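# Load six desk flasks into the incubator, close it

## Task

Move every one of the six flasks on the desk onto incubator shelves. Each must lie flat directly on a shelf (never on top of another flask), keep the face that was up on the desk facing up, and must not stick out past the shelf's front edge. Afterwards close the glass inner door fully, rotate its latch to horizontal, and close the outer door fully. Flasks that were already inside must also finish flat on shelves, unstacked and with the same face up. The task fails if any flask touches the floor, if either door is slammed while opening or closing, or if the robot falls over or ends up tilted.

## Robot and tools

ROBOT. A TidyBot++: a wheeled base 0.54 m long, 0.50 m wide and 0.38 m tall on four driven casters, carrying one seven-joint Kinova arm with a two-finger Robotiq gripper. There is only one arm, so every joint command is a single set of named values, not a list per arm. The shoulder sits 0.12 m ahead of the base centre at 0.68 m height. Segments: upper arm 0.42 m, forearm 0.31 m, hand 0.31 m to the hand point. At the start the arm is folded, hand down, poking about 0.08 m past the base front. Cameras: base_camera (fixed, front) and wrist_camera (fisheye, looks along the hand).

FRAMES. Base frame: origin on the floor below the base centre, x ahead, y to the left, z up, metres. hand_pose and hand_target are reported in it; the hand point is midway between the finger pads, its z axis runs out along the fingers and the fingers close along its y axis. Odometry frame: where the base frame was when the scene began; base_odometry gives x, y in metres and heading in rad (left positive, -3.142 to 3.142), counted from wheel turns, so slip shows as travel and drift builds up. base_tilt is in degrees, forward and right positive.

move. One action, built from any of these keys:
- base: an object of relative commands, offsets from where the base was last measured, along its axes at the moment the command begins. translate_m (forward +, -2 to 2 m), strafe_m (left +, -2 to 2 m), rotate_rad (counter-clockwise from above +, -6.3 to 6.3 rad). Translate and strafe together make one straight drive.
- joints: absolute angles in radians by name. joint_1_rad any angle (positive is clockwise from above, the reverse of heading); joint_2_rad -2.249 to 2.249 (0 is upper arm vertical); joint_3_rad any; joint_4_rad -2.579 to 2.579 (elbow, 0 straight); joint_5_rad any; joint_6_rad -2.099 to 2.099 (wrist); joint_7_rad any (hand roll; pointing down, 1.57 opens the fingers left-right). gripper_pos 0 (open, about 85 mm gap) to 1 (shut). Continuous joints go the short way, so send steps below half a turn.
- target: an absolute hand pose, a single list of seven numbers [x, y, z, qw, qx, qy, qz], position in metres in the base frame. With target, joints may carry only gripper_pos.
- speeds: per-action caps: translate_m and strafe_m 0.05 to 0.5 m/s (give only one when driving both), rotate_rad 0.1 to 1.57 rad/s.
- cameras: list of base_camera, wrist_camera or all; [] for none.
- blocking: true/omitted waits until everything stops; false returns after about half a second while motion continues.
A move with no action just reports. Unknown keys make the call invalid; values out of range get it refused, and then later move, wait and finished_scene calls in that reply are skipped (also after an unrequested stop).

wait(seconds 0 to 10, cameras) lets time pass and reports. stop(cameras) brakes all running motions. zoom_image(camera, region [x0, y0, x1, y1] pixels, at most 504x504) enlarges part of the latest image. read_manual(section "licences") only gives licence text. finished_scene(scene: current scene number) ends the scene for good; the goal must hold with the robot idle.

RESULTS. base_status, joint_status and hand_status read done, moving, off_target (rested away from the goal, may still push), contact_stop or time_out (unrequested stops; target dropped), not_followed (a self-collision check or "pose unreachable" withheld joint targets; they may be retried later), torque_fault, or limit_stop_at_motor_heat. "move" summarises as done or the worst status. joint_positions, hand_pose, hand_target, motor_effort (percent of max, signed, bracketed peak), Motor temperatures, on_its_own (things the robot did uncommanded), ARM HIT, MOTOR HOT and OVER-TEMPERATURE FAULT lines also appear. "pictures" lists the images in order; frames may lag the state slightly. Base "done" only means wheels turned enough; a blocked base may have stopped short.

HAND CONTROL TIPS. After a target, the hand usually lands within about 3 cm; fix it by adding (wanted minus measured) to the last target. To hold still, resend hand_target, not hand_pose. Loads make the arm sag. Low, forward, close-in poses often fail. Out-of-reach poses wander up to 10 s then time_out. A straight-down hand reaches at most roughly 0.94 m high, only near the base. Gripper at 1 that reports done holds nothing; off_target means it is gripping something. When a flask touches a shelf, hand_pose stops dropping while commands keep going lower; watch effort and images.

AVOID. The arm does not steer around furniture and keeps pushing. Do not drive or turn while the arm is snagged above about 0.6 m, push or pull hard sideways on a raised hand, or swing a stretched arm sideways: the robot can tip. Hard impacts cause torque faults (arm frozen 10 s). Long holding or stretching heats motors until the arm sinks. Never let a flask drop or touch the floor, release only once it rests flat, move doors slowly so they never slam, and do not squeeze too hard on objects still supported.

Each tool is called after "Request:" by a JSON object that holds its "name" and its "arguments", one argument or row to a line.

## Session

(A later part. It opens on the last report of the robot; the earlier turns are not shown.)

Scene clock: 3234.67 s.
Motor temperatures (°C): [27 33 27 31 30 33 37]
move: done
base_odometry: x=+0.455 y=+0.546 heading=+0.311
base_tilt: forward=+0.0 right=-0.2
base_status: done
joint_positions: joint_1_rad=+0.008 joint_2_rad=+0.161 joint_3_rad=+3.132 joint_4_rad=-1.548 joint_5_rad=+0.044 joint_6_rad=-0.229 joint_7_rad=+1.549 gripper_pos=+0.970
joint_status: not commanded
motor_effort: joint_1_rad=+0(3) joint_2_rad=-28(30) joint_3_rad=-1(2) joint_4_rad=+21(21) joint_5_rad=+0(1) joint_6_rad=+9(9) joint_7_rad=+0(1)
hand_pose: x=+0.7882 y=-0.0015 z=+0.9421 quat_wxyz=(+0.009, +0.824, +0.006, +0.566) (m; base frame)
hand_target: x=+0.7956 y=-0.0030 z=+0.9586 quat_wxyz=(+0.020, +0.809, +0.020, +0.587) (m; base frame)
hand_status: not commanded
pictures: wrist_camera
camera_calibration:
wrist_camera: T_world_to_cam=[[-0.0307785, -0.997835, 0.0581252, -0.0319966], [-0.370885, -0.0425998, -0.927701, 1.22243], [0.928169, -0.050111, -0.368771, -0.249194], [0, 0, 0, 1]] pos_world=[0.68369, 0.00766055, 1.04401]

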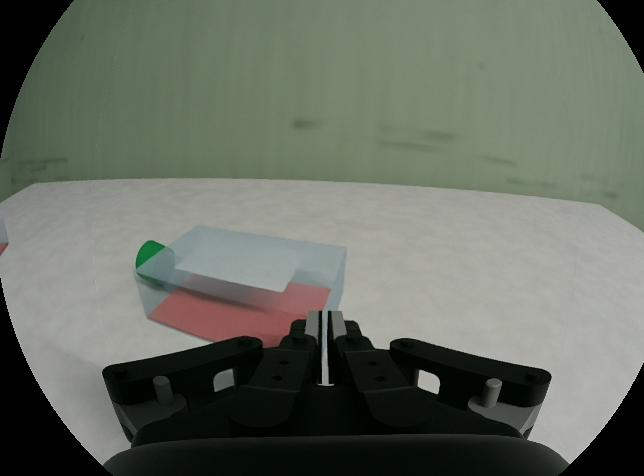

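Request:
{"name": "move", "arguments": {
  "base": {"strafe_m": 0.012, "translate_m": -0.014},
  "speeds": {"strafe_m": 0.07},
  "cameras": ["wrist_camera"]
}}

Request:
{"name": "move", "arguments": {
  "base": {"translate_m": 0.09},
  "speeds": {"translate_m": 0.08},
  "cameras": ["wrist_camera"]
}}

Request:
{"name": "zoom_image", "arguments": {
  "camera": "wrist_camera",
  "region": [130, 180, 430, 380]
}}

Scene clock: 3268.73 s.
Motor temperatures (°C): [27 33 27 31 30 33 37]
move: done
base_odometry: x=+0.439 y=+0.553 heading=+0.311
base_tilt: forward=+0.0 right=-0.1
base_status: done
joint_positions: joint_1_rad=+0.008 joint_2_rad=+0.163 joint_3_rad=+3.132 joint_4_rad=-1.548 joint_5_rad=+0.044 joint_6_rad=-0.229 joint_7_rad=+1.549 gripper_pos=+0.970
joint_status: not commanded
motor_effort: joint_1_rad=+0(3) joint_2_rad=-29(31) joint_3_rad=+0(2) joint_4_rad=+21(22) joint_5_rad=+0(1) joint_6_rad=+9(9) joint_7_rad=+0(1)
hand_pose: x=+0.7887 y=-0.0014 z=+0.9408 quat_wxyz=(+0.009, +0.825, +0.006, +0.565) (m; base frame)
hand_target: x=+0.7956 y=-0.0030 z=+0.9586 quat_wxyz=(+0.020, +0.809, +0.020, +0.587) (m; base frame)
hand_status: not commanded
pictures: wrist_camera
camera_calibration:
wrist_camera: T_world_to_cam=[[-0.0306298, -0.99783, 0.0582773, -0.0321742], [-0.372681, -0.0426992, -0.926977, 1.22211], [0.927454, -0.0501119, -0.370565, -0.247802], [0, 0, 0, 1]] pos_world=[0.684297, 0.00766085, 1.04291]

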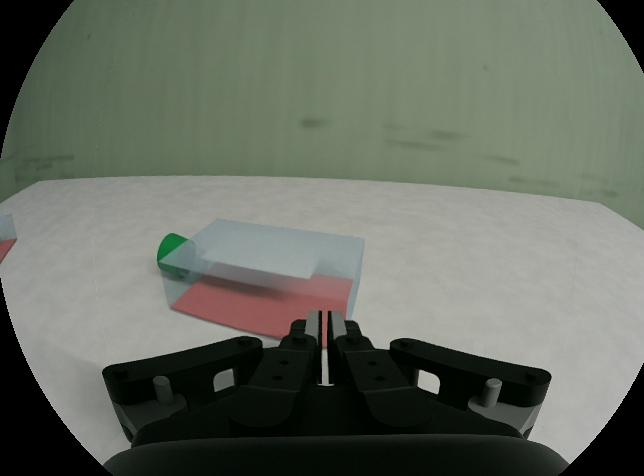

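Scene clock: 3270.40 s.
Motor temperatures (°C): [27 33 27 31 30 33 37]
move: done
base_odometry: x=+0.524 y=+0.581 heading=+0.311
base_tilt: forward=+0.1 right=-0.2
base_status: done
joint_positions: joint_1_rad=+0.008 joint_2_rad=+0.166 joint_3_rad=+3.132 joint_4_rad=-1.548 joint_5_rad=+0.044 joint_6_rad=-0.229 joint_7_rad=+1.549 gripper_pos=+0.970
joint_status: not commanded
motor_effort: joint_1_rad=+0(1) joint_2_rad=-28(31) joint_3_rad=+0(1) joint_4_rad=+21(22) joint_5_rad=+0(1) joint_6_rad=+9(9) joint_7_rad=+0(1)
hand_pose: x=+0.7895 y=-0.0014 z=+0.9388 quat_wxyz=(+0.009, +0.826, +0.006, +0.564) (m; base frame)
hand_target: x=+0.7956 y=-0.0030 z=+0.9586 quat_wxyz=(+0.020, +0.809, +0.020, +0.587) (m; base frame)
hand_status: not commanded
pictures: wrist_camera
camera_calibration:
wrist_camera: T_world_to_cam=[[-0.0304976, -0.997835, 0.0582757, -0.0321305], [-0.375382, -0.0426009, -0.92589, 1.22167], [0.926368, -0.0501131, -0.37327, -0.2459], [0, 0, 0, 1]] pos_world=[0.685407, 0.00766056, 1.04122]

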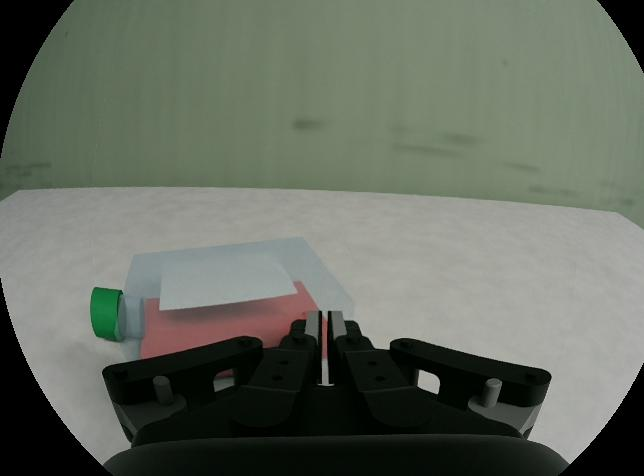

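Scaled by 1.680.

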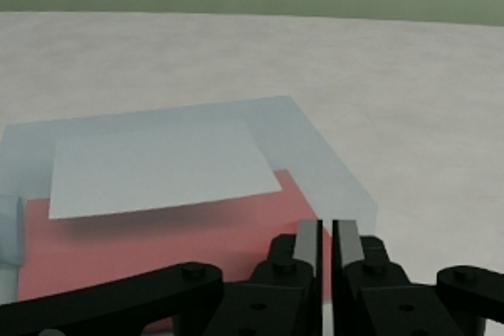

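Request:
{"name": "move", "arguments": {
  "base": {"translate_m": 0.07},
  "speeds": {"translate_m": 0.08},
  "cameras": ["wrist_camera"]
}}

Request:
{"name": "zoom_image", "arguments": {
  "camera": "wrist_camera",
  "region": [80, 200, 380, 400]
}}

Scene clock: 3278.50 s.
Motor temperatures (°C): [27 33 27 31 30 33 37]
move: done
base_odometry: x=+0.591 y=+0.602 heading=+0.311
base_tilt: forward=+0.1 right=-0.2
base_status: done
joint_positions: joint_1_rad=+0.008 joint_2_rad=+0.168 joint_3_rad=+3.132 joint_4_rad=-1.548 joint_5_rad=+0.044 joint_6_rad=-0.229 joint_7_rad=+1.549 gripper_pos=+0.970
joint_status: not commanded
motor_effort: joint_1_rad=+0(1) joint_2_rad=-28(31) joint_3_rad=+0(1) joint_4_rad=+21(22) joint_5_rad=-1(1) joint_6_rad=+9(9) joint_7_rad=+0(1)
hand_pose: x=+0.7900 y=-0.0015 z=+0.9373 quat_wxyz=(+0.009, +0.826, +0.006, +0.563) (m; base frame)
hand_target: x=+0.7956 y=-0.0030 z=+0.9586 quat_wxyz=(+0.020, +0.809, +0.020, +0.587) (m; base frame)
hand_status: not commanded
pictures: wrist_camera
camera_calibration:
wrist_camera: T_world_to_cam=[[-0.030273, -0.99784, 0.0583059, -0.0322159], [-0.377461, -0.0426008, -0.925045, 1.22132], [0.925531, -0.0500121, -0.375355, -0.24439], [0, 0, 0, 1]] pos_world=[0.686215, 0.00766034, 1.03992]

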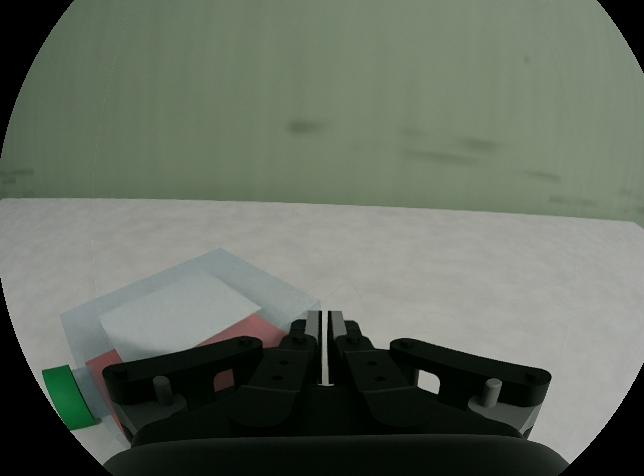

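Scaled by 1.680.

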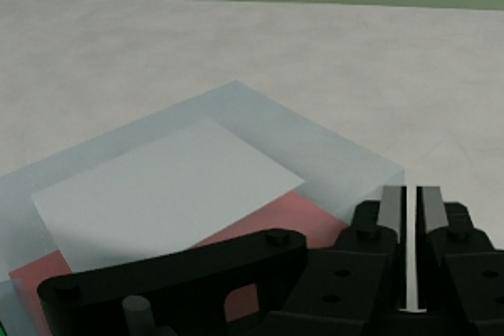

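Request:
{"name": "move", "arguments": {
  "base": {"translate_m": -0.105},
  "speeds": {"translate_m": 0.25},
  "cameras": []
}}

Request:
{"name": "move", "arguments": {
  "base": {"strafe_m": 0.188},
  "speeds": {"strafe_m": 0.25},
  "cameras": ["wrist_camera"]
}}

Scene clock: 3367.37 s.
Motor temperatures (°C): [27 33 27 31 30 33 37]
move: done
base_odometry: x=+0.491 y=+0.570 heading=+0.311
base_tilt: forward=+0.0 right=-0.2
base_status: done
joint_positions: joint_1_rad=+0.008 joint_2_rad=+0.166 joint_3_rad=+3.132 joint_4_rad=-1.548 joint_5_rad=+0.044 joint_6_rad=-0.229 joint_7_rad=+1.549 gripper_pos=+0.970
joint_status: not commanded
motor_effort: joint_1_rad=-1(1) joint_2_rad=-28(32) joint_3_rad=-1(1) joint_4_rad=+21(23) joint_5_rad=-1(1) joint_6_rad=+9(9) joint_7_rad=+0(1)
hand_pose: x=+0.7896 y=-0.0014 z=+0.9385 quat_wxyz=(+0.009, +0.826, +0.006, +0.564) (m; base frame)
hand_target: x=+0.7956 y=-0.0030 z=+0.9586 quat_wxyz=(+0.020, +0.809, +0.020, +0.587) (m; base frame)
hand_status: not commanded
pictures: none
No camera images: "cameras" was empty.

Scene clock: 3369.03 s.
Motor temperatures (°C): [27 33 27 31 30 33 37]
move: done
base_odometry: x=+0.434 y=+0.749 heading=+0.311
base_tilt: forward=+0.0 right=-0.2
base_status: done
joint_positions: joint_1_rad=+0.009 joint_2_rad=+0.166 joint_3_rad=+3.133 joint_4_rad=-1.548 joint_5_rad=+0.044 joint_6_rad=-0.229 joint_7_rad=+1.549 gripper_pos=+0.970
joint_status: not commanded
motor_effort: joint_1_rad=+0(4) joint_2_rad=-28(30) joint_3_rad=+0(2) joint_4_rad=+21(22) joint_5_rad=-1(1) joint_6_rad=+9(9) joint_7_rad=+1(1)
hand_pose: x=+0.7896 y=-0.0024 z=+0.9385 quat_wxyz=(+0.010, +0.826, +0.005, +0.564) (m; base frame)
hand_target: x=+0.7956 y=-0.0030 z=+0.9586 quat_wxyz=(+0.020, +0.809, +0.020, +0.587) (m; base frame)
hand_status: not commanded
pictures: wrist_camera
camera_calibration:
wrist_camera: T_world_to_cam=[[-0.0318187, -0.997786, 0.0583958, -0.0321229], [-0.375921, -0.0421886, -0.925691, 1.22159], [0.926105, -0.0514065, -0.373746, -0.245561], [0, 0, 0, 1]] pos_world=[0.685616, 0.00686214, 1.04092]

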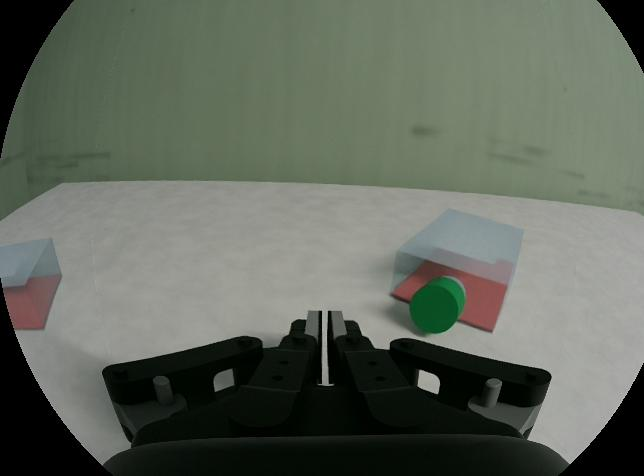

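Request:
{"name": "move", "arguments": {
  "base": {"translate_m": 0.1},
  "speeds": {"translate_m": 0.2},
  "cameras": []
}}

Request:
{"name": "move", "arguments": {
  "base": {"strafe_m": -0.038, "translate_m": -0.016},
  "speeds": {"strafe_m": 0.07},
  "cameras": ["wrist_camera"]
}}

Request:
{"name": "zoom_image", "arguments": {
  "camera": "wrist_camera",
  "region": [230, 220, 530, 420]
}}

Scene clock: 3382.73 s.
Motor temperatures (°C): [27 33 27 31 30 33 37]
move: done
base_odometry: x=+0.529 y=+0.780 heading=+0.311
base_tilt: forward=+0.1 right=-0.2
base_status: done
joint_positions: joint_1_rad=+0.009 joint_2_rad=+0.172 joint_3_rad=+3.133 joint_4_rad=-1.548 joint_5_rad=+0.044 joint_6_rad=-0.229 joint_7_rad=+1.549 gripper_pos=+0.970
joint_status: not commanded
motor_effort: joint_1_rad=+0(2) joint_2_rad=-29(31) joint_3_rad=+0(1) joint_4_rad=+21(22) joint_5_rad=+0(1) joint_6_rad=+9(9) joint_7_rad=+0(1)
hand_pose: x=+0.7910 y=-0.0024 z=+0.9349 quat_wxyz=(+0.010, +0.827, +0.005, +0.562) (m; base frame)
hand_target: x=+0.7956 y=-0.0030 z=+0.9586 quat_wxyz=(+0.020, +0.809, +0.020, +0.587) (m; base frame)
hand_status: not commanded
pictures: none
No camera images: "cameras" was empty.

Scene clock: 3383.87 s.
Motor temperatures (°C): [27 33 27 31 30 33 37]
move: done
base_odometry: x=+0.526 y=+0.739 heading=+0.311
base_tilt: forward=+0.1 right=-0.2
base_status: done
joint_positions: joint_1_rad=+0.009 joint_2_rad=+0.172 joint_3_rad=+3.133 joint_4_rad=-1.548 joint_5_rad=+0.044 joint_6_rad=-0.229 joint_7_rad=+1.549 gripper_pos=+0.970
joint_status: not commanded
motor_effort: joint_1_rad=-1(2) joint_2_rad=-29(30) joint_3_rad=+0(2) joint_4_rad=+21(21) joint_5_rad=+0(1) joint_6_rad=+9(9) joint_7_rad=+0(1)
hand_pose: x=+0.7910 y=-0.0024 z=+0.9349 quat_wxyz=(+0.010, +0.827, +0.005, +0.562) (m; base frame)
hand_target: x=+0.7956 y=-0.0030 z=+0.9586 quat_wxyz=(+0.020, +0.809, +0.020, +0.587) (m; base frame)
hand_status: not commanded
pictures: wrist_camera
camera_calibration:
wrist_camera: T_world_to_cam=[[-0.0315467, -0.99779, 0.0584765, -0.0322577], [-0.380818, -0.0420937, -0.923692, 1.22083], [0.924112, -0.0514083, -0.378648, -0.242004], [0, 0, 0, 1]] pos_world=[0.687535, 0.00676185, 1.03792]

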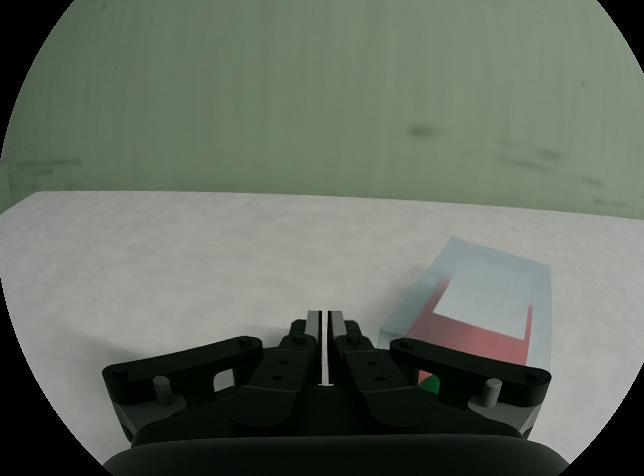

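Scaled by 1.680.

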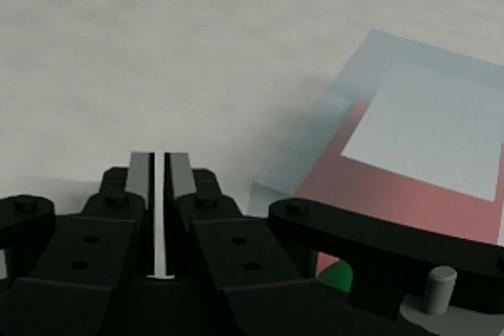

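Request:
{"name": "move", "arguments": {
  "base": {"strafe_m": -0.03, "translate_m": -0.012},
  "speeds": {"strafe_m": 0.07},
  "cameras": []
}}

Request:
{"name": "move", "arguments": {
  "base": {"strafe_m": -0.035, "translate_m": -0.02},
  "speeds": {"strafe_m": 0.07},
  "cameras": ["wrist_camera"]
}}

Request:
{"name": "zoom_image", "arguments": {
  "camera": "wrist_camera",
  "region": [230, 220, 530, 420]
}}

Scene clock: 3397.93 s.
Motor temperatures (°C): [27 33 27 31 30 33 37]
move: done
base_odometry: x=+0.524 y=+0.706 heading=+0.311
base_tilt: forward=+0.0 right=-0.2
base_status: done
joint_positions: joint_1_rad=+0.009 joint_2_rad=+0.172 joint_3_rad=+3.133 joint_4_rad=-1.548 joint_5_rad=+0.044 joint_6_rad=-0.229 joint_7_rad=+1.549 gripper_pos=+0.970
joint_status: not commanded
motor_effort: joint_1_rad=+0(3) joint_2_rad=-29(30) joint_3_rad=+0(2) joint_4_rad=+21(21) joint_5_rad=+0(1) joint_6_rad=+9(9) joint_7_rad=+0(1)
hand_pose: x=+0.7910 y=-0.0025 z=+0.9349 quat_wxyz=(+0.010, +0.827, +0.005, +0.562) (m; base frame)
hand_target: x=+0.7956 y=-0.0030 z=+0.9586 quat_wxyz=(+0.020, +0.809, +0.020, +0.587) (m; base frame)
hand_status: not commanded
pictures: none
No camera images: "cameras" was empty.

Scene clock: 3399.03 s.
Motor temperatures (°C): [27 33 27 31 30 33 37]
move: done
base_odometry: x=+0.515 y=+0.667 heading=+0.311
base_tilt: forward=+0.0 right=-0.2
base_status: done
joint_positions: joint_1_rad=+0.009 joint_2_rad=+0.172 joint_3_rad=+3.133 joint_4_rad=-1.548 joint_5_rad=+0.044 joint_6_rad=-0.229 joint_7_rad=+1.549 gripper_pos=+0.970
joint_status: not commanded
motor_effort: joint_1_rad=+0(2) joint_2_rad=-29(31) joint_3_rad=+0(2) joint_4_rad=+21(21) joint_5_rad=+0(1) joint_6_rad=+9(9) joint_7_rad=+0(1)
hand_pose: x=+0.7910 y=-0.0026 z=+0.9349 quat_wxyz=(+0.010, +0.827, +0.005, +0.562) (m; base frame)
hand_target: x=+0.7956 y=-0.0030 z=+0.9586 quat_wxyz=(+0.020, +0.809, +0.020, +0.587) (m; base frame)
hand_status: not commanded
pictures: wrist_camera
camera_calibration:
wrist_camera: T_world_to_cam=[[-0.0317318, -0.99778, 0.0585505, -0.0323066], [-0.380825, -0.0420916, -0.923688, 1.22083], [0.924102, -0.0516078, -0.378644, -0.242007], [0, 0, 0, 1]] pos_world=[0.687536, 0.00666228, 1.03792]

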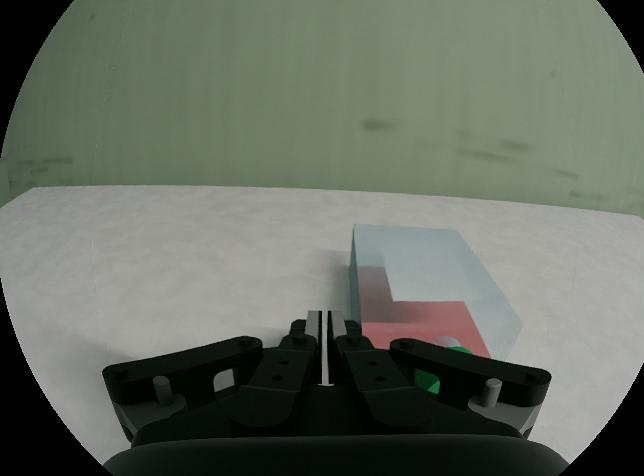

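Scaled by 1.680.

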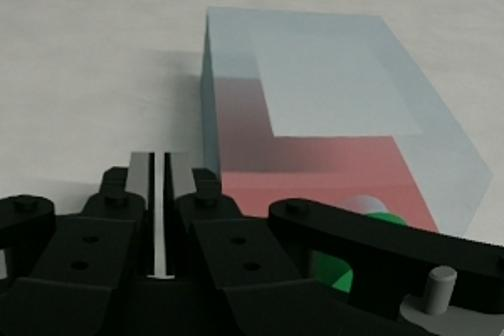

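Request:
{"name": "move", "arguments": {
  "joints": {"joint_2_rad": 0.05},
  "cameras": []
}}

Request:
{"name": "move", "arguments": {
  "base": {"translate_m": -0.16, "strafe_m": -0.016, "rotate_rad": -0.06},
  "joints": {"gripper_pos": 0.0},
  "speeds": {"translate_m": 0.25},
  "cameras": ["wrist_camera"]
}}

Scene clock: 3418.00 s.
Motor temperatures (°C): [27 33 27 31 30 33 37]
move: done
base_odometry: x=+0.515 y=+0.667 heading=+0.311
base_tilt: forward=+0.0 right=-0.2
base_status: not commanded
joint_positions: joint_1_rad=+0.009 joint_2_rad=+0.054 joint_3_rad=+3.133 joint_4_rad=-1.548 joint_5_rad=+0.044 joint_6_rad=-0.229 joint_7_rad=+1.549 gripper_pos=+0.970
joint_status: all done
motor_effort: joint_1_rad=-1(1) joint_2_rad=-24(32) joint_3_rad=+0(0) joint_4_rad=+21(22) joint_5_rad=-1(1) joint_6_rad=+9(9) joint_7_rad=+0(1)
hand_pose: x=+0.7565 y=-0.0022 z=+1.0124 quat_wxyz=(+0.010, +0.793, +0.005, +0.610) (m; base frame)
hand_target: x=+0.7594 y=-0.0026 z=+1.0344 quat_wxyz=(+0.022, +0.774, +0.020, +0.633) (m; base frame)
hand_status: not commanded
pictures: none
No camera images: "cameras" was empty.

Scene clock: 3419.50 s.
Motor temperatures (°C): [27 33 27 31 30 33 37]
move: done
base_odometry: x=+0.368 y=+0.602 heading=+0.251
base_tilt: forward=+0.0 right=-0.2
base_status: done
joint_positions: joint_1_rad=+0.013 joint_2_rad=+0.054 joint_3_rad=+3.138 joint_4_rad=-1.548 joint_5_rad=+0.044 joint_6_rad=-0.229 joint_7_rad=+1.549 gripper_pos=+0.000
joint_status: all done
motor_effort: joint_1_rad=+0(3) joint_2_rad=-25(28) joint_3_rad=+0(2) joint_4_rad=+21(22) joint_5_rad=-1(1) joint_6_rad=+9(9) joint_7_rad=+0(1)
hand_pose: x=+0.7567 y=-0.0083 z=+1.0121 quat_wxyz=(+0.013, +0.793, +0.001, +0.609) (m; base frame)
hand_target: x=+0.7594 y=-0.0026 z=+1.0344 quat_wxyz=(+0.022, +0.774, +0.020, +0.633) (m; base frame)
hand_status: not commanded
pictures: wrist_camera
camera_calibration:
wrist_camera: T_world_to_cam=[[-0.0480748, -0.99729, 0.0556991, -0.0283556], [-0.270152, -0.040703, -0.961957, 1.23378], [0.961617, -0.0612931, -0.267463, -0.322396], [0, 0, 0, 1]] pos_world=[0.641965, 0.00217899, 1.10219]

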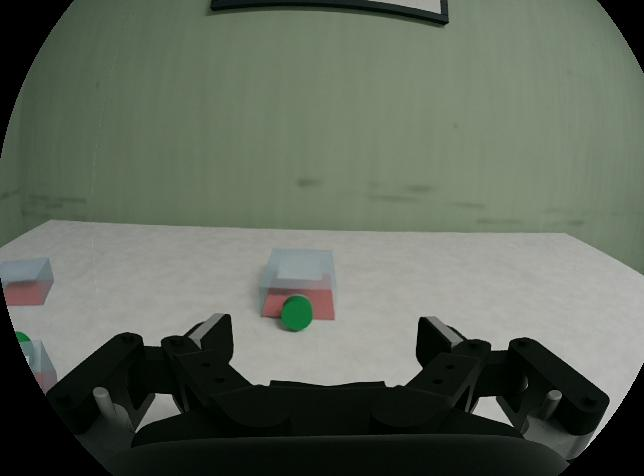

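Request:
{"name": "zoom_image", "arguments": {
  "camera": "wrist_camera",
  "region": [220, 220, 400, 360]
}}

Scaled by 2.800.

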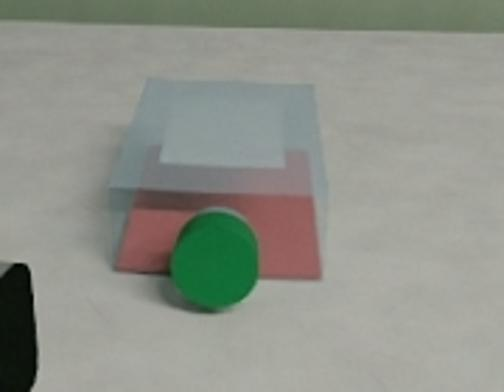

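Request:
{"name": "move", "arguments": {
  "base": {"translate_m": 0.125, "strafe_m": 0.004, "rotate_rad": 0.02},
  "joints": {"joint_6_rad": -0.42},
  "speeds": {"translate_m": 0.2},
  "cameras": []
}}

Request:
{"name": "move", "arguments": {
  "joints": {"joint_2_rad": 0.15, "joint_6_rad": -0.213},
  "cameras": ["wrist_camera"]
}}

Request:
{"name": "zoom_image", "arguments": {
  "camera": "wrist_camera",
  "region": [200, 220, 450, 390]
}}

Scene clock: 3467.23 s.
Motor temperatures (°C): [27 33 27 31 30 33 37]
move: done
base_odometry: x=+0.488 y=+0.637 heading=+0.272
base_tilt: forward=+0.1 right=-0.2
base_status: done
joint_positions: joint_1_rad=+0.012 joint_2_rad=+0.056 joint_3_rad=+3.136 joint_4_rad=-1.547 joint_5_rad=+0.044 joint_6_rad=-0.399 joint_7_rad=+1.549 gripper_pos=+0.000
joint_status: all done
motor_effort: joint_1_rad=+0(4) joint_2_rad=-24(27) joint_3_rad=+0(3) joint_4_rad=+21(24) joint_5_rad=-1(1) joint_6_rad=+9(11) joint_7_rad=-1(1)
hand_pose: x=+0.7393 y=-0.0079 z=+0.9618 quat_wxyz=(+0.014, +0.842, +0.001, +0.539) (m; base frame)
hand_target: x=+0.7360 y=-0.0046 z=+0.9637 quat_wxyz=(+0.021, +0.844, +0.019, +0.536) (m; base frame)
hand_status: not commanded
pictures: none
No camera images: "cameras" was empty.

Scene clock: 3468.23 s.
Motor temperatures (°C): [27 33 27 31 30 33 37]
move: done
base_odometry: x=+0.488 y=+0.637 heading=+0.272
base_tilt: forward=+0.0 right=-0.2
base_status: not commanded
joint_positions: joint_1_rad=+0.012 joint_2_rad=+0.152 joint_3_rad=+3.136 joint_4_rad=-1.547 joint_5_rad=+0.044 joint_6_rad=-0.283 joint_7_rad=+1.549 gripper_pos=+0.000
joint_status: all done
motor_effort: joint_1_rad=+0(1) joint_2_rad=-28(31) joint_3_rad=+0(0) joint_4_rad=+21(22) joint_5_rad=+0(1) joint_6_rad=+9(9) joint_7_rad=+0(1)
hand_pose: x=+0.7797 y=-0.0069 z=+0.9330 quat_wxyz=(+0.012, +0.837, +0.002, +0.548) (m; base frame)
hand_target: x=+0.7882 y=-0.0032 z=+0.9590 quat_wxyz=(+0.020, +0.814, +0.020, +0.580) (m; base frame)
hand_status: not commanded
pictures: wrist_camera
camera_calibration:
wrist_camera: T_world_to_cam=[[-0.0377379, -0.997455, 0.0604981, -0.0339671], [-0.412172, -0.0396144, -0.910245, 1.22647], [0.910324, -0.0592863, -0.409627, -0.192859], [0, 0, 0, 1]] pos_world=[0.679799, 0.00327139, 1.03944]

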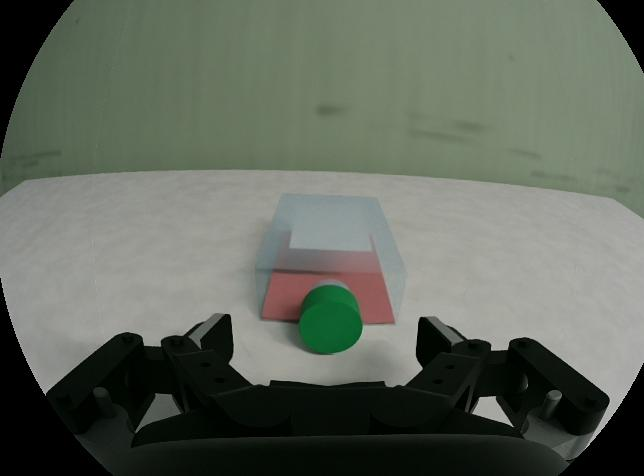

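Scaled by 2.016.

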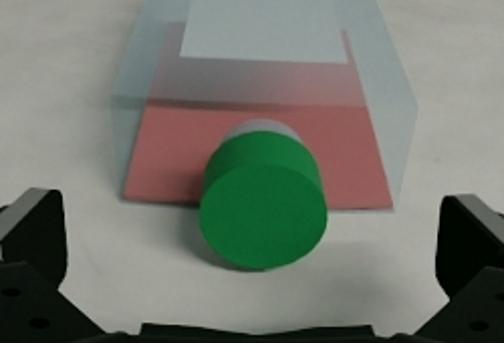

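Request:
{"name": "move", "arguments": {
  "base": {"translate_m": 0.027, "strafe_m": -0.0045},
  "joints": {"gripper_pos": 0.45},
  "speeds": {"translate_m": 0.1},
  "cameras": []
}}

Request:
{"name": "move", "arguments": {
  "joints": {"gripper_pos": 0.62},
  "cameras": ["wrist_camera"]
}}

Request:
{"name": "zoom_image", "arguments": {
  "camera": "wrist_camera",
  "region": [200, 220, 450, 390]
}}

Scene clock: 3492.90 s.
Motor temperatures (°C): [27 33 27 31 30 33 37]
move: done
base_odometry: x=+0.515 y=+0.641 heading=+0.272
base_tilt: forward=+0.0 right=-0.2
base_status: done
joint_positions: joint_1_rad=+0.012 joint_2_rad=+0.158 joint_3_rad=+3.136 joint_4_rad=-1.547 joint_5_rad=+0.044 joint_6_rad=-0.283 joint_7_rad=+1.549 gripper_pos=+0.450
joint_status: all done
motor_effort: joint_1_rad=+0(1) joint_2_rad=-28(31) joint_3_rad=+0(1) joint_4_rad=+21(22) joint_5_rad=+0(1) joint_6_rad=+9(9) joint_7_rad=+0(1)
hand_pose: x=+0.7812 y=-0.0069 z=+0.9290 quat_wxyz=(+0.012, +0.838, +0.002, +0.545) (m; base frame)
hand_target: x=+0.7882 y=-0.0032 z=+0.9590 quat_wxyz=(+0.020, +0.814, +0.020, +0.580) (m; base frame)
hand_status: not commanded
pictures: none
No camera images: "cameras" was empty.

Scene clock: 3493.50 s.
Motor temperatures (°C): [27 33 27 31 30 33 37]
move: done
base_odometry: x=+0.515 y=+0.641 heading=+0.272
base_tilt: forward=+0.0 right=-0.2
base_status: not commanded
joint_positions: joint_1_rad=+0.012 joint_2_rad=+0.158 joint_3_rad=+3.136 joint_4_rad=-1.547 joint_5_rad=+0.044 joint_6_rad=-0.283 joint_7_rad=+1.549 gripper_pos=+0.620
joint_status: all done
motor_effort: joint_1_rad=+0(1) joint_2_rad=-28(29) joint_3_rad=+0(0) joint_4_rad=+21(21) joint_5_rad=+0(1) joint_6_rad=+9(9) joint_7_rad=+0(1)
hand_pose: x=+0.7812 y=-0.0069 z=+0.9290 quat_wxyz=(+0.012, +0.838, +0.002, +0.545) (m; base frame)
hand_target: x=+0.7882 y=-0.0032 z=+0.9590 quat_wxyz=(+0.020, +0.814, +0.020, +0.580) (m; base frame)
hand_status: not commanded
pictures: wrist_camera
camera_calibration:
wrist_camera: T_world_to_cam=[[-0.0373782, -0.997455, 0.0607235, -0.0341567], [-0.417553, -0.0396176, -0.907789, 1.22542], [0.907884, -0.0592868, -0.415009, -0.189032], [0, 0, 0, 1]] pos_world=[0.682021, 0.0032714, 1.03605]

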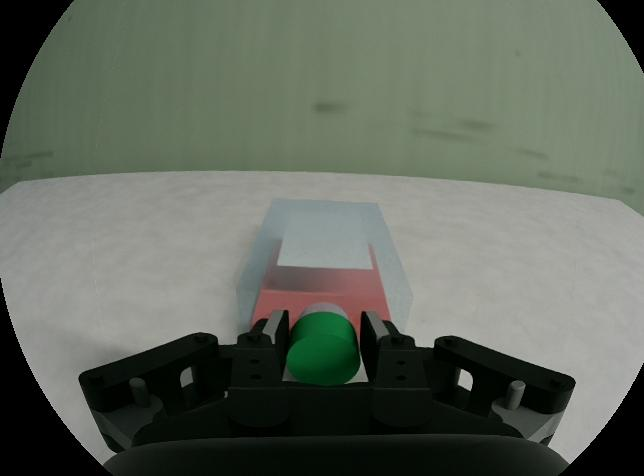

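Scaled by 2.016.

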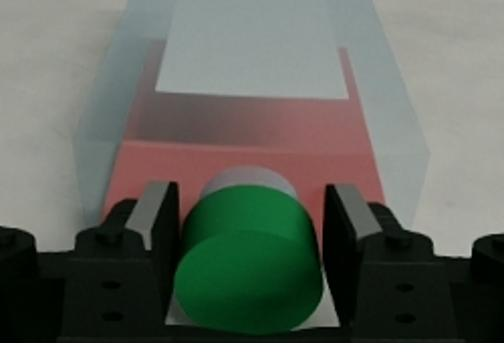

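Request:
{"name": "move", "arguments": {
  "joints": {"gripper_pos": 0.72},
  "cameras": []
}}

Request:
{"name": "move", "arguments": {
  "joints": {"gripper_pos": 0.85},
  "cameras": ["wrist_camera"]
}}

Scene clock: 3503.37 s.
Motor temperatures (°C): [27 33 27 31 30 33 37]
move: off_target
base_odometry: x=+0.515 y=+0.641 heading=+0.272
base_tilt: forward=+0.0 right=-0.2
base_status: not commanded
joint_positions: joint_1_rad=+0.012 joint_2_rad=+0.158 joint_3_rad=+3.136 joint_4_rad=-1.547 joint_5_rad=+0.044 joint_6_rad=-0.283 joint_7_rad=+1.549 gripper_pos=+0.687
joint_status: gripper_pos off_target (ended at +0.687, target +0.720)
motor_effort: joint_1_rad=+0(0) joint_2_rad=-27(28) joint_3_rad=+0(0) joint_4_rad=+21(21) joint_5_rad=+0(1) joint_6_rad=+8(9) joint_7_rad=+0(1)
hand_pose: x=+0.7812 y=-0.0069 z=+0.9293 quat_wxyz=(+0.012, +0.838, +0.002, +0.545) (m; base frame)
hand_target: x=+0.7882 y=-0.0032 z=+0.9590 quat_wxyz=(+0.020, +0.814, +0.020, +0.580) (m; base frame)
hand_status: not commanded
pictures: none
No camera images: "cameras" was empty.

Scene clock: 3503.93 s.
Motor temperatures (°C): [27 33 27 31 30 33 37]
move: off_target
base_odometry: x=+0.515 y=+0.641 heading=+0.272
base_tilt: forward=+0.0 right=-0.2
base_status: not commanded
joint_positions: joint_1_rad=+0.012 joint_2_rad=+0.158 joint_3_rad=+3.136 joint_4_rad=-1.547 joint_5_rad=+0.044 joint_6_rad=-0.283 joint_7_rad=+1.549 gripper_pos=+0.687
joint_status: gripper_pos off_target (ended at +0.687, target +0.850)
motor_effort: joint_1_rad=+0(1) joint_2_rad=-28(28) joint_3_rad=+0(0) joint_4_rad=+20(21) joint_5_rad=-1(1) joint_6_rad=+8(8) joint_7_rad=+0(1)
hand_pose: x=+0.7812 y=-0.0069 z=+0.9293 quat_wxyz=(+0.012, +0.838, +0.002, +0.545) (m; base frame)
hand_target: x=+0.7882 y=-0.0032 z=+0.9590 quat_wxyz=(+0.020, +0.814, +0.020, +0.580) (m; base frame)
hand_status: not commanded
pictures: wrist_camera
camera_calibration:
wrist_camera: T_world_to_cam=[[-0.0374083, -0.997455, 0.0607031, -0.0341249], [-0.417026, -0.0396209, -0.908031, 1.22536], [0.908124, -0.0592827, -0.414482, -0.189607], [0, 0, 0, 1]] pos_world=[0.681918, 0.0032714, 1.03615]

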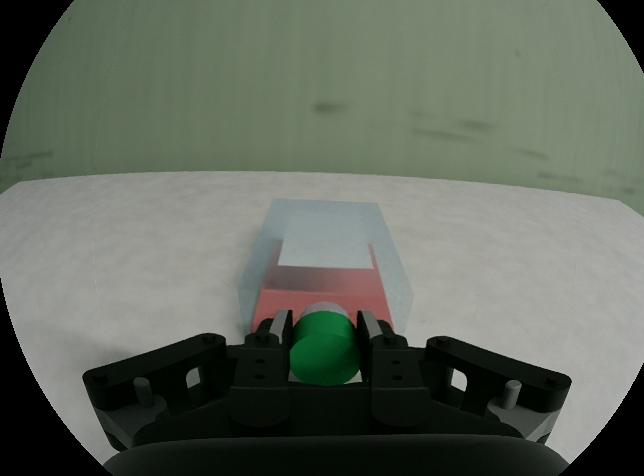

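Request:
{"name": "move", "arguments": {
  "joints": {"joint_2_rad": 0.09},
  "cameras": []
}}

Request:
{"name": "move", "arguments": {
  "joints": {"joint_2_rad": 0.03},
  "cameras": ["wrist_camera"]
}}

Scene clock: 3510.30 s.
Motor temperatures (°C): [27 33 27 31 30 33 37]
move: done
base_odometry: x=+0.515 y=+0.641 heading=+0.272
base_tilt: forward=+0.1 right=-0.2
base_status: not commanded
joint_positions: joint_1_rad=+0.012 joint_2_rad=+0.109 joint_3_rad=+3.136 joint_4_rad=-1.547 joint_5_rad=+0.044 joint_6_rad=-0.283 joint_7_rad=+1.549 gripper_pos=+0.687
joint_status: all done
motor_effort: joint_1_rad=+0(1) joint_2_rad=-28(33) joint_3_rad=+0(0) joint_4_rad=+22(23) joint_5_rad=+0(1) joint_6_rad=+10(10) joint_7_rad=+0(1)
hand_pose: x=+0.7684 y=-0.0067 z=+0.9612 quat_wxyz=(+0.012, +0.825, +0.002, +0.566) (m; base frame)
hand_target: x=+0.7704 y=-0.0030 z=+0.9986 quat_wxyz=(+0.021, +0.796, +0.020, +0.604) (m; base frame)
hand_status: not commanded
pictures: none
No camera images: "cameras" was empty.

Scene clock: 3511.23 s.
Motor temperatures (°C): [27 33 27 31 30 33 37]
move: done
base_odometry: x=+0.515 y=+0.641 heading=+0.272
base_tilt: forward=+0.0 right=-0.2
base_status: not commanded
joint_positions: joint_1_rad=+0.012 joint_2_rad=+0.045 joint_3_rad=+3.136 joint_4_rad=-1.547 joint_5_rad=+0.044 joint_6_rad=-0.283 joint_7_rad=+1.549 gripper_pos=+0.687
joint_status: all done
motor_effort: joint_1_rad=+0(1) joint_2_rad=-25(29) joint_3_rad=+0(0) joint_4_rad=+22(23) joint_5_rad=-1(1) joint_6_rad=+10(10) joint_7_rad=+0(1)
hand_pose: x=+0.7493 y=-0.0065 z=+1.0019 quat_wxyz=(+0.013, +0.806, +0.002, +0.592) (m; base frame)
hand_target: x=+0.7502 y=-0.0028 z=+1.0371 quat_wxyz=(+0.022, +0.778, +0.019, +0.628) (m; base frame)
hand_status: not commanded
pictures: wrist_camera
camera_calibration:
wrist_camera: T_world_to_cam=[[-0.0440942, -0.997376, 0.0574241, -0.0310669], [-0.312576, -0.0408207, -0.949015, 1.24091], [0.948869, -0.0597954, -0.309956, -0.265796], [0, 0, 0, 1]] pos_world=[0.638714, 0.00377614, 1.09704]

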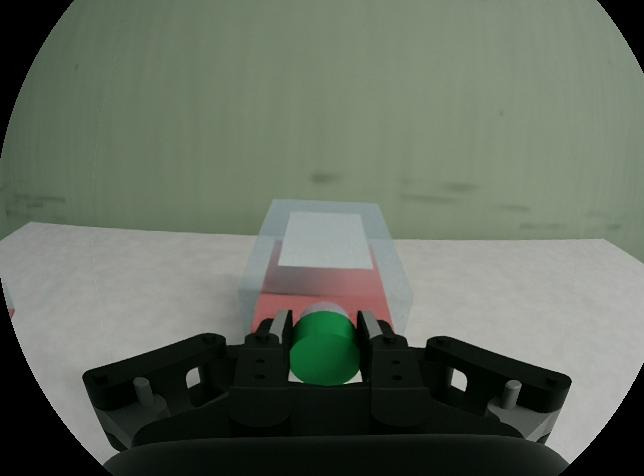

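Request:
{"name": "move", "arguments": {
  "base": {"translate_m": -0.33},
  "speeds": {"translate_m": 0.22},
  "cameras": []
}}

Request:
{"name": "move", "arguments": {
  "base": {"translate_m": -0.42, "strafe_m": -1.219, "rotate_rad": -1.532},
  "speeds": {"translate_m": 0.4, "rotate_rad": 0.45},
  "cameras": ["base_camera", "wrist_camera"]
}}

Scene clock: 3543.67 s.
Motor temperatures (°C): [27 33 27 31 30 33 37]
move: done
base_odometry: x=+0.197 y=+0.552 heading=+0.272
base_tilt: forward=+0.0 right=-0.2
base_status: done
joint_positions: joint_1_rad=+0.012 joint_2_rad=+0.041 joint_3_rad=+3.136 joint_4_rad=-1.547 joint_5_rad=+0.044 joint_6_rad=-0.283 joint_7_rad=+1.549 gripper_pos=+0.687
joint_status: not commanded
motor_effort: joint_1_rad=+0(1) joint_2_rad=-25(29) joint_3_rad=+0(1) joint_4_rad=+22(23) joint_5_rad=+0(1) joint_6_rad=+10(10) joint_7_rad=+0(1)
hand_pose: x=+0.7478 y=-0.0065 z=+1.0048 quat_wxyz=(+0.013, +0.805, +0.002, +0.593) (m; base frame)
hand_target: x=+0.7502 y=-0.0028 z=+1.0371 quat_wxyz=(+0.022, +0.778, +0.019, +0.628) (m; base frame)
hand_status: not commanded
pictures: none
No camera images: "cameras" was empty.

Scene clock: 3548.07 s.
Motor temperatures (°C): [27 33 27 31 30 33 37]
move: done
base_odometry: x=+0.120 y=-0.735 heading=-1.261
base_tilt: forward=+0.0 right=-0.2
base_status: done
joint_positions: joint_1_rad=+0.009 joint_2_rad=+0.042 joint_3_rad=+3.135 joint_4_rad=-1.547 joint_5_rad=+0.044 joint_6_rad=-0.283 joint_7_rad=+1.549 gripper_pos=+0.687
joint_status: not commanded
motor_effort: joint_1_rad=+0(4) joint_2_rad=-25(28) joint_3_rad=+0(4) joint_4_rad=+22(23) joint_5_rad=+0(1) joint_6_rad=+10(10) joint_7_rad=+0(1)
hand_pose: x=+0.7482 y=-0.0038 z=+1.0040 quat_wxyz=(+0.012, +0.805, +0.004, +0.593) (m; base frame)
hand_target: x=+0.7502 y=-0.0028 z=+1.0371 quat_wxyz=(+0.022, +0.778, +0.019, +0.628) (m; base frame)
hand_status: not commanded
pictures: base_camera, wrist_camera
camera_calibration:
wrist_camera: T_world_to_cam=[[-0.0399883, -0.997557, 0.0572829, -0.0314983], [-0.309312, -0.0421543, -0.950026, 1.2412], [0.95012, -0.0557082, -0.30687, -0.26799], [0, 0, 0, 1]] pos_world=[0.637281, 0.00597138, 1.09874]

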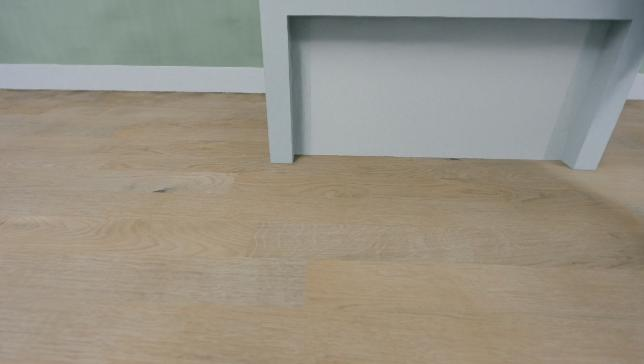

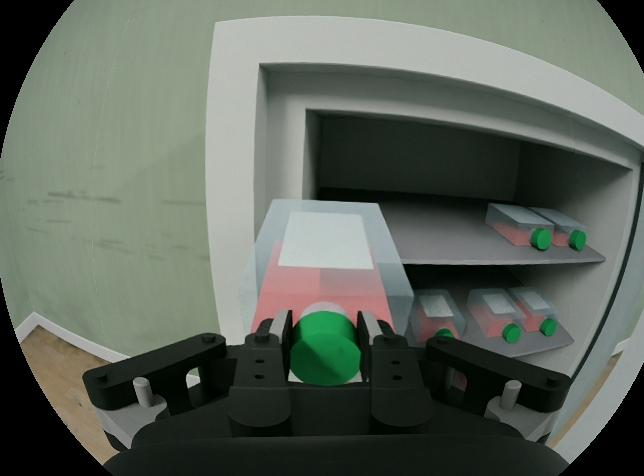

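Request:
{"name": "zoom_image", "arguments": {
  "camera": "base_camera",
  "region": [240, 120, 340, 180]
}}

Request:
{"name": "zoom_image", "arguments": {
  "camera": "base_camera",
  "region": [530, 120, 630, 180]
}}

Scaled by 5.040.

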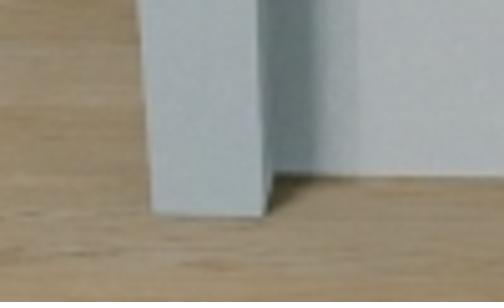

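Scaled by 5.040.

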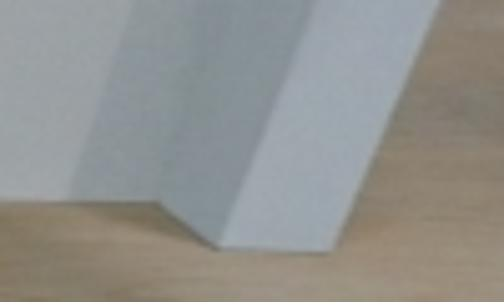

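Request:
{"name": "move", "arguments": {
  "base": {"translate_m": -0.003, "strafe_m": -0.063, "rotate_rad": -0.042},
  "speeds": {"strafe_m": 0.15, "rotate_rad": 0.2},
  "cameras": []
}}

Request:
{"name": "move", "arguments": {
  "joints": {"joint_2_rad": 0.1, "joint_4_rad": -1.61, "joint_6_rad": -0.11},
  "cameras": []
}}

Request:
{"name": "move", "arguments": {
  "joints": {"joint_2_rad": 0.17, "joint_4_rad": -1.685, "joint_6_rad": 0.0},
  "cameras": []
}}

Request:
{"name": "move", "arguments": {
  "joints": {"joint_2_rad": 0.24, "joint_4_rad": -1.755, "joint_6_rad": 0.103},
  "cameras": ["base_camera", "wrist_camera"]
}}

Scene clock: 3583.97 s.
Motor temperatures (°C): [27 33 27 31 30 33 37]
move: done
base_odometry: x=+0.059 y=-0.752 heading=-1.303
base_tilt: forward=+0.0 right=-0.2
base_status: done
joint_positions: joint_1_rad=+0.009 joint_2_rad=+0.042 joint_3_rad=+3.135 joint_4_rad=-1.547 joint_5_rad=+0.044 joint_6_rad=-0.283 joint_7_rad=+1.549 gripper_pos=+0.687
joint_status: not commanded
motor_effort: joint_1_rad=+0(4) joint_2_rad=-25(27) joint_3_rad=+0(4) joint_4_rad=+22(23) joint_5_rad=-1(1) joint_6_rad=+10(10) joint_7_rad=+0(2)
hand_pose: x=+0.7482 y=-0.0042 z=+1.0040 quat_wxyz=(+0.012, +0.805, +0.004, +0.593) (m; base frame)
hand_target: x=+0.7502 y=-0.0028 z=+1.0371 quat_wxyz=(+0.022, +0.778, +0.019, +0.628) (m; base frame)
hand_status: not commanded
pictures: none
No camera images: "cameras" was empty.

Scene clock: 3585.10 s.
Motor temperatures (°C): [27 33 27 31 30 33 37]
move: done
base_odometry: x=+0.059 y=-0.752 heading=-1.303
base_tilt: forward=+0.0 right=-0.2
base_status: not commanded
joint_positions: joint_1_rad=+0.009 joint_2_rad=+0.107 joint_3_rad=+3.135 joint_4_rad=-1.600 joint_5_rad=+0.044 joint_6_rad=-0.190 joint_7_rad=+1.549 gripper_pos=+0.687
joint_status: all done
motor_effort: joint_1_rad=+0(1) joint_2_rad=-27(30) joint_3_rad=+0(0) joint_4_rad=+22(24) joint_5_rad=+0(1) joint_6_rad=+9(10) joint_7_rad=-1(1)
hand_pose: x=+0.7702 y=-0.0031 z=+0.9576 quat_wxyz=(+0.010, +0.813, +0.005, +0.583) (m; base frame)
hand_target: x=+0.7739 y=-0.0021 z=+0.9801 quat_wxyz=(+0.020, +0.789, +0.021, +0.613) (m; base frame)
hand_status: not commanded
pictures: none
No camera images: "cameras" was empty.

Scene clock: 3586.27 s.
Motor temperatures (°C): [27 33 27 31 30 33 37]
move: done
base_odometry: x=+0.059 y=-0.752 heading=-1.303
base_tilt: forward=+0.1 right=-0.2
base_status: not commanded
joint_positions: joint_1_rad=+0.009 joint_2_rad=+0.179 joint_3_rad=+3.135 joint_4_rad=-1.675 joint_5_rad=+0.044 joint_6_rad=-0.081 joint_7_rad=+1.549 gripper_pos=+0.687
joint_status: all done
motor_effort: joint_1_rad=-1(1) joint_2_rad=-30(33) joint_3_rad=+0(0) joint_4_rad=+22(23) joint_5_rad=+0(1) joint_6_rad=+9(11) joint_7_rad=+0(1)
hand_pose: x=+0.7864 y=-0.0018 z=+0.8969 quat_wxyz=(+0.008, +0.824, +0.007, +0.567) (m; base frame)
hand_target: x=+0.7907 y=-0.0012 z=+0.9211 quat_wxyz=(+0.018, +0.800, +0.022, +0.600) (m; base frame)
hand_status: not commanded
pictures: none
No camera images: "cameras" was empty.

Scene clock: 3587.43 s.
Motor temperatures (°C): [27 33 27 31 30 33 37]
move: done
base_odometry: x=+0.059 y=-0.752 heading=-1.303
base_tilt: forward=+0.1 right=-0.2
base_status: not commanded
joint_positions: joint_1_rad=+0.009 joint_2_rad=+0.249 joint_3_rad=+3.135 joint_4_rad=-1.745 joint_5_rad=+0.044 joint_6_rad=+0.023 joint_7_rad=+1.549 gripper_pos=+0.687
joint_status: all done
motor_effort: joint_1_rad=+0(1) joint_2_rad=-32(35) joint_3_rad=+0(0) joint_4_rad=+20(22) joint_5_rad=+0(1) joint_6_rad=+9(11) joint_7_rad=+0(1)
hand_pose: x=+0.7958 y=-0.0005 z=+0.8390 quat_wxyz=(+0.006, +0.834, +0.008, +0.552) (m; base frame)
hand_target: x=+0.8008 y=-0.0004 z=+0.8629 quat_wxyz=(+0.016, +0.811, +0.023, +0.585) (m; base frame)
hand_status: not commanded
pictures: base_camera, wrist_camera
camera_calibration:
wrist_camera: T_world_to_cam=[[-0.0219711, -0.998202, 0.0557759, -0.0298838], [-0.401831, -0.0422677, -0.914738, 1.14343], [0.91545, -0.0425103, -0.40018, -0.257761], [0, 0, 0, 1]] pos_world=[0.694779, 0.00754277, 0.944458]

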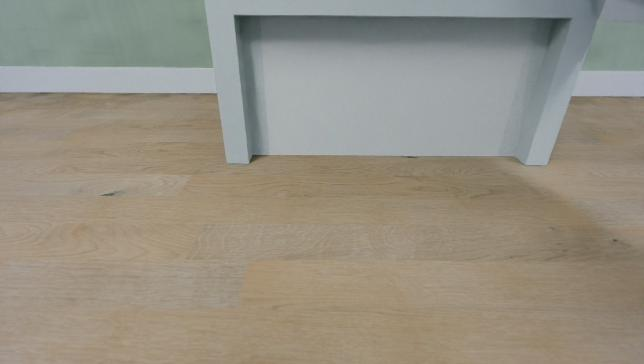

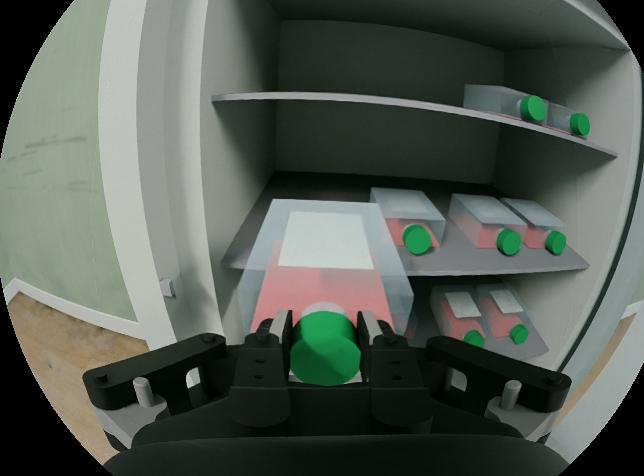

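Request:
{"name": "move", "arguments": {
  "base": {"translate_m": 0.284, "strafe_m": 0.003, "rotate_rad": -0.005},
  "speeds": {"translate_m": 0.15},
  "cameras": ["base_camera", "wrist_camera"]
}}

Scene clock: 3611.47 s.
Motor temperatures (°C): [27 33 27 31 30 33 37]
move: done
base_odometry: x=+0.137 y=-1.025 heading=-1.308
base_tilt: forward=+0.1 right=-0.2
base_status: done
joint_positions: joint_1_rad=+0.009 joint_2_rad=+0.250 joint_3_rad=+3.135 joint_4_rad=-1.746 joint_5_rad=+0.044 joint_6_rad=+0.023 joint_7_rad=+1.549 gripper_pos=+0.687
joint_status: not commanded
motor_effort: joint_1_rad=+0(3) joint_2_rad=-31(34) joint_3_rad=+0(2) joint_4_rad=+21(22) joint_5_rad=-1(1) joint_6_rad=+10(10) joint_7_rad=+0(1)
hand_pose: x=+0.7959 y=-0.0005 z=+0.8382 quat_wxyz=(+0.006, +0.834, +0.008, +0.552) (m; base frame)
hand_target: x=+0.8008 y=-0.0004 z=+0.8629 quat_wxyz=(+0.016, +0.811, +0.023, +0.585) (m; base frame)
hand_status: not commanded
pictures: base_camera, wrist_camera
camera_calibration:
wrist_camera: T_world_to_cam=[[-0.0219083, -0.998201, 0.055803, -0.0299039], [-0.402817, -0.0422719, -0.914304, 1.14306], [0.915018, -0.0425093, -0.401166, -0.257037], [0, 0, 0, 1]] pos_world=[0.694983, 0.00754278, 0.943659]

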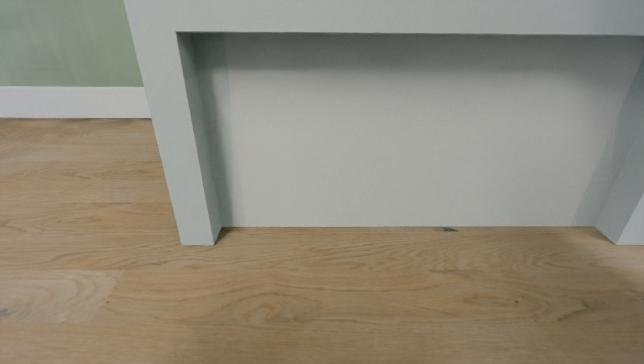

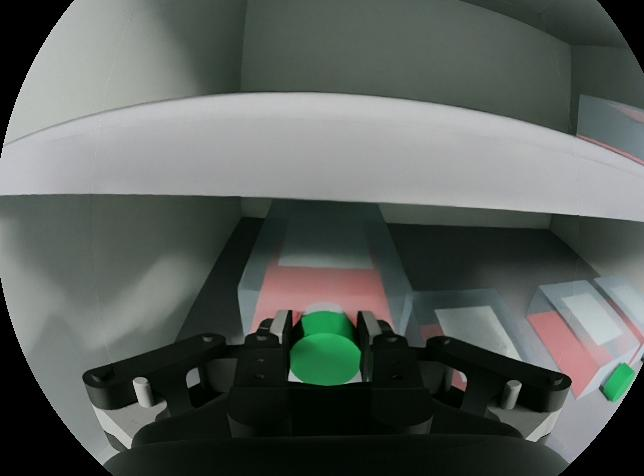

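Request:
{"name": "move", "arguments": {
  "joints": {"joint_4_rad": -1.81, "joint_6_rad": 0.148},
  "cameras": []
}}

Request:
{"name": "move", "arguments": {
  "joints": {"joint_4_rad": -1.855, "joint_6_rad": 0.185},
  "cameras": []
}}

Request:
{"name": "move", "arguments": {
  "joints": {"joint_4_rad": -1.88, "joint_6_rad": 0.206},
  "cameras": ["wrist_camera"]
}}

Scene clock: 3623.03 s.
Motor temperatures (°C): [27 33 27 31 30 33 37]
move: done
base_odometry: x=+0.137 y=-1.025 heading=-1.308
base_tilt: forward=+0.0 right=-0.2
base_status: not commanded
joint_positions: joint_1_rad=+0.009 joint_2_rad=+0.250 joint_3_rad=+3.135 joint_4_rad=-1.800 joint_5_rad=+0.044 joint_6_rad=+0.066 joint_7_rad=+1.549 gripper_pos=+0.687
joint_status: all done
motor_effort: joint_1_rad=-1(1) joint_2_rad=-31(32) joint_3_rad=+0(0) joint_4_rad=+20(21) joint_5_rad=-1(1) joint_6_rad=+9(10) joint_7_rad=+0(1)
hand_pose: x=+0.7871 y=+0.0001 z=+0.8196 quat_wxyz=(+0.005, +0.837, +0.008, +0.547) (m; base frame)
hand_target: x=+0.7923 y=+0.0001 z=+0.8443 quat_wxyz=(+0.016, +0.814, +0.023, +0.581) (m; base frame)
hand_status: not commanded
pictures: none
No camera images: "cameras" was empty.

Scene clock: 3623.77 s.
Motor temperatures (°C): [27 33 27 31 30 33 37]
move: done
base_odometry: x=+0.137 y=-1.025 heading=-1.308
base_tilt: forward=+0.0 right=-0.2
base_status: not commanded
joint_positions: joint_1_rad=+0.009 joint_2_rad=+0.250 joint_3_rad=+3.135 joint_4_rad=-1.844 joint_5_rad=+0.044 joint_6_rad=+0.103 joint_7_rad=+1.549 gripper_pos=+0.687
joint_status: all done
motor_effort: joint_1_rad=+0(1) joint_2_rad=-31(32) joint_3_rad=+0(0) joint_4_rad=+19(21) joint_5_rad=+0(1) joint_6_rad=+9(10) joint_7_rad=+0(1)
hand_pose: x=+0.7795 y=+0.0007 z=+0.8053 quat_wxyz=(+0.004, +0.839, +0.009, +0.544) (m; base frame)
hand_target: x=+0.7846 y=+0.0005 z=+0.8296 quat_wxyz=(+0.015, +0.816, +0.024, +0.577) (m; base frame)
hand_status: not commanded
pictures: none
No camera images: "cameras" was empty.

Scene clock: 3624.43 s.
Motor temperatures (°C): [27 33 27 31 30 33 37]
move: done
base_odometry: x=+0.137 y=-1.025 heading=-1.308
base_tilt: forward=+0.0 right=-0.2
base_status: not commanded
joint_positions: joint_1_rad=+0.009 joint_2_rad=+0.250 joint_3_rad=+3.135 joint_4_rad=-1.868 joint_5_rad=+0.044 joint_6_rad=+0.124 joint_7_rad=+1.549 gripper_pos=+0.687
joint_status: all done
motor_effort: joint_1_rad=-1(1) joint_2_rad=-30(31) joint_3_rad=+0(1) joint_4_rad=+19(20) joint_5_rad=+0(1) joint_6_rad=+9(10) joint_7_rad=+0(1)
hand_pose: x=+0.7754 y=+0.0010 z=+0.7983 quat_wxyz=(+0.004, +0.840, +0.009, +0.543) (m; base frame)
hand_target: x=+0.7802 y=+0.0007 z=+0.8216 quat_wxyz=(+0.015, +0.817, +0.024, +0.576) (m; base frame)
hand_status: not commanded
pictures: wrist_camera
camera_calibration:
wrist_camera: T_world_to_cam=[[-0.0168162, -0.998398, 0.0540192, -0.0291386], [-0.421567, -0.04191, -0.905828, 1.10618], [0.906641, -0.0380053, -0.420187, -0.232507], [0, 0, 0, 1]] pos_world=[0.67664, 0.00843161, 0.905887]

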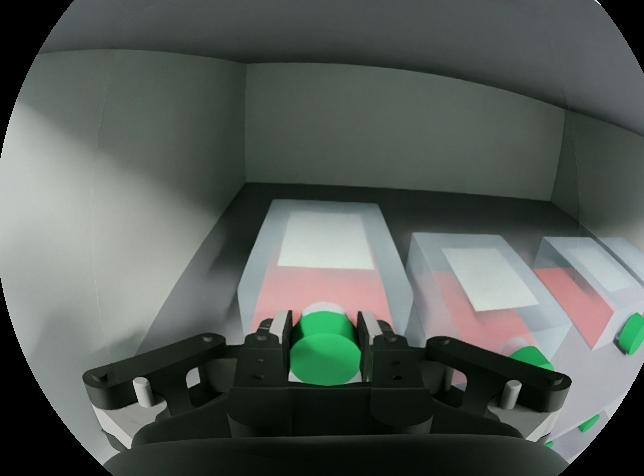

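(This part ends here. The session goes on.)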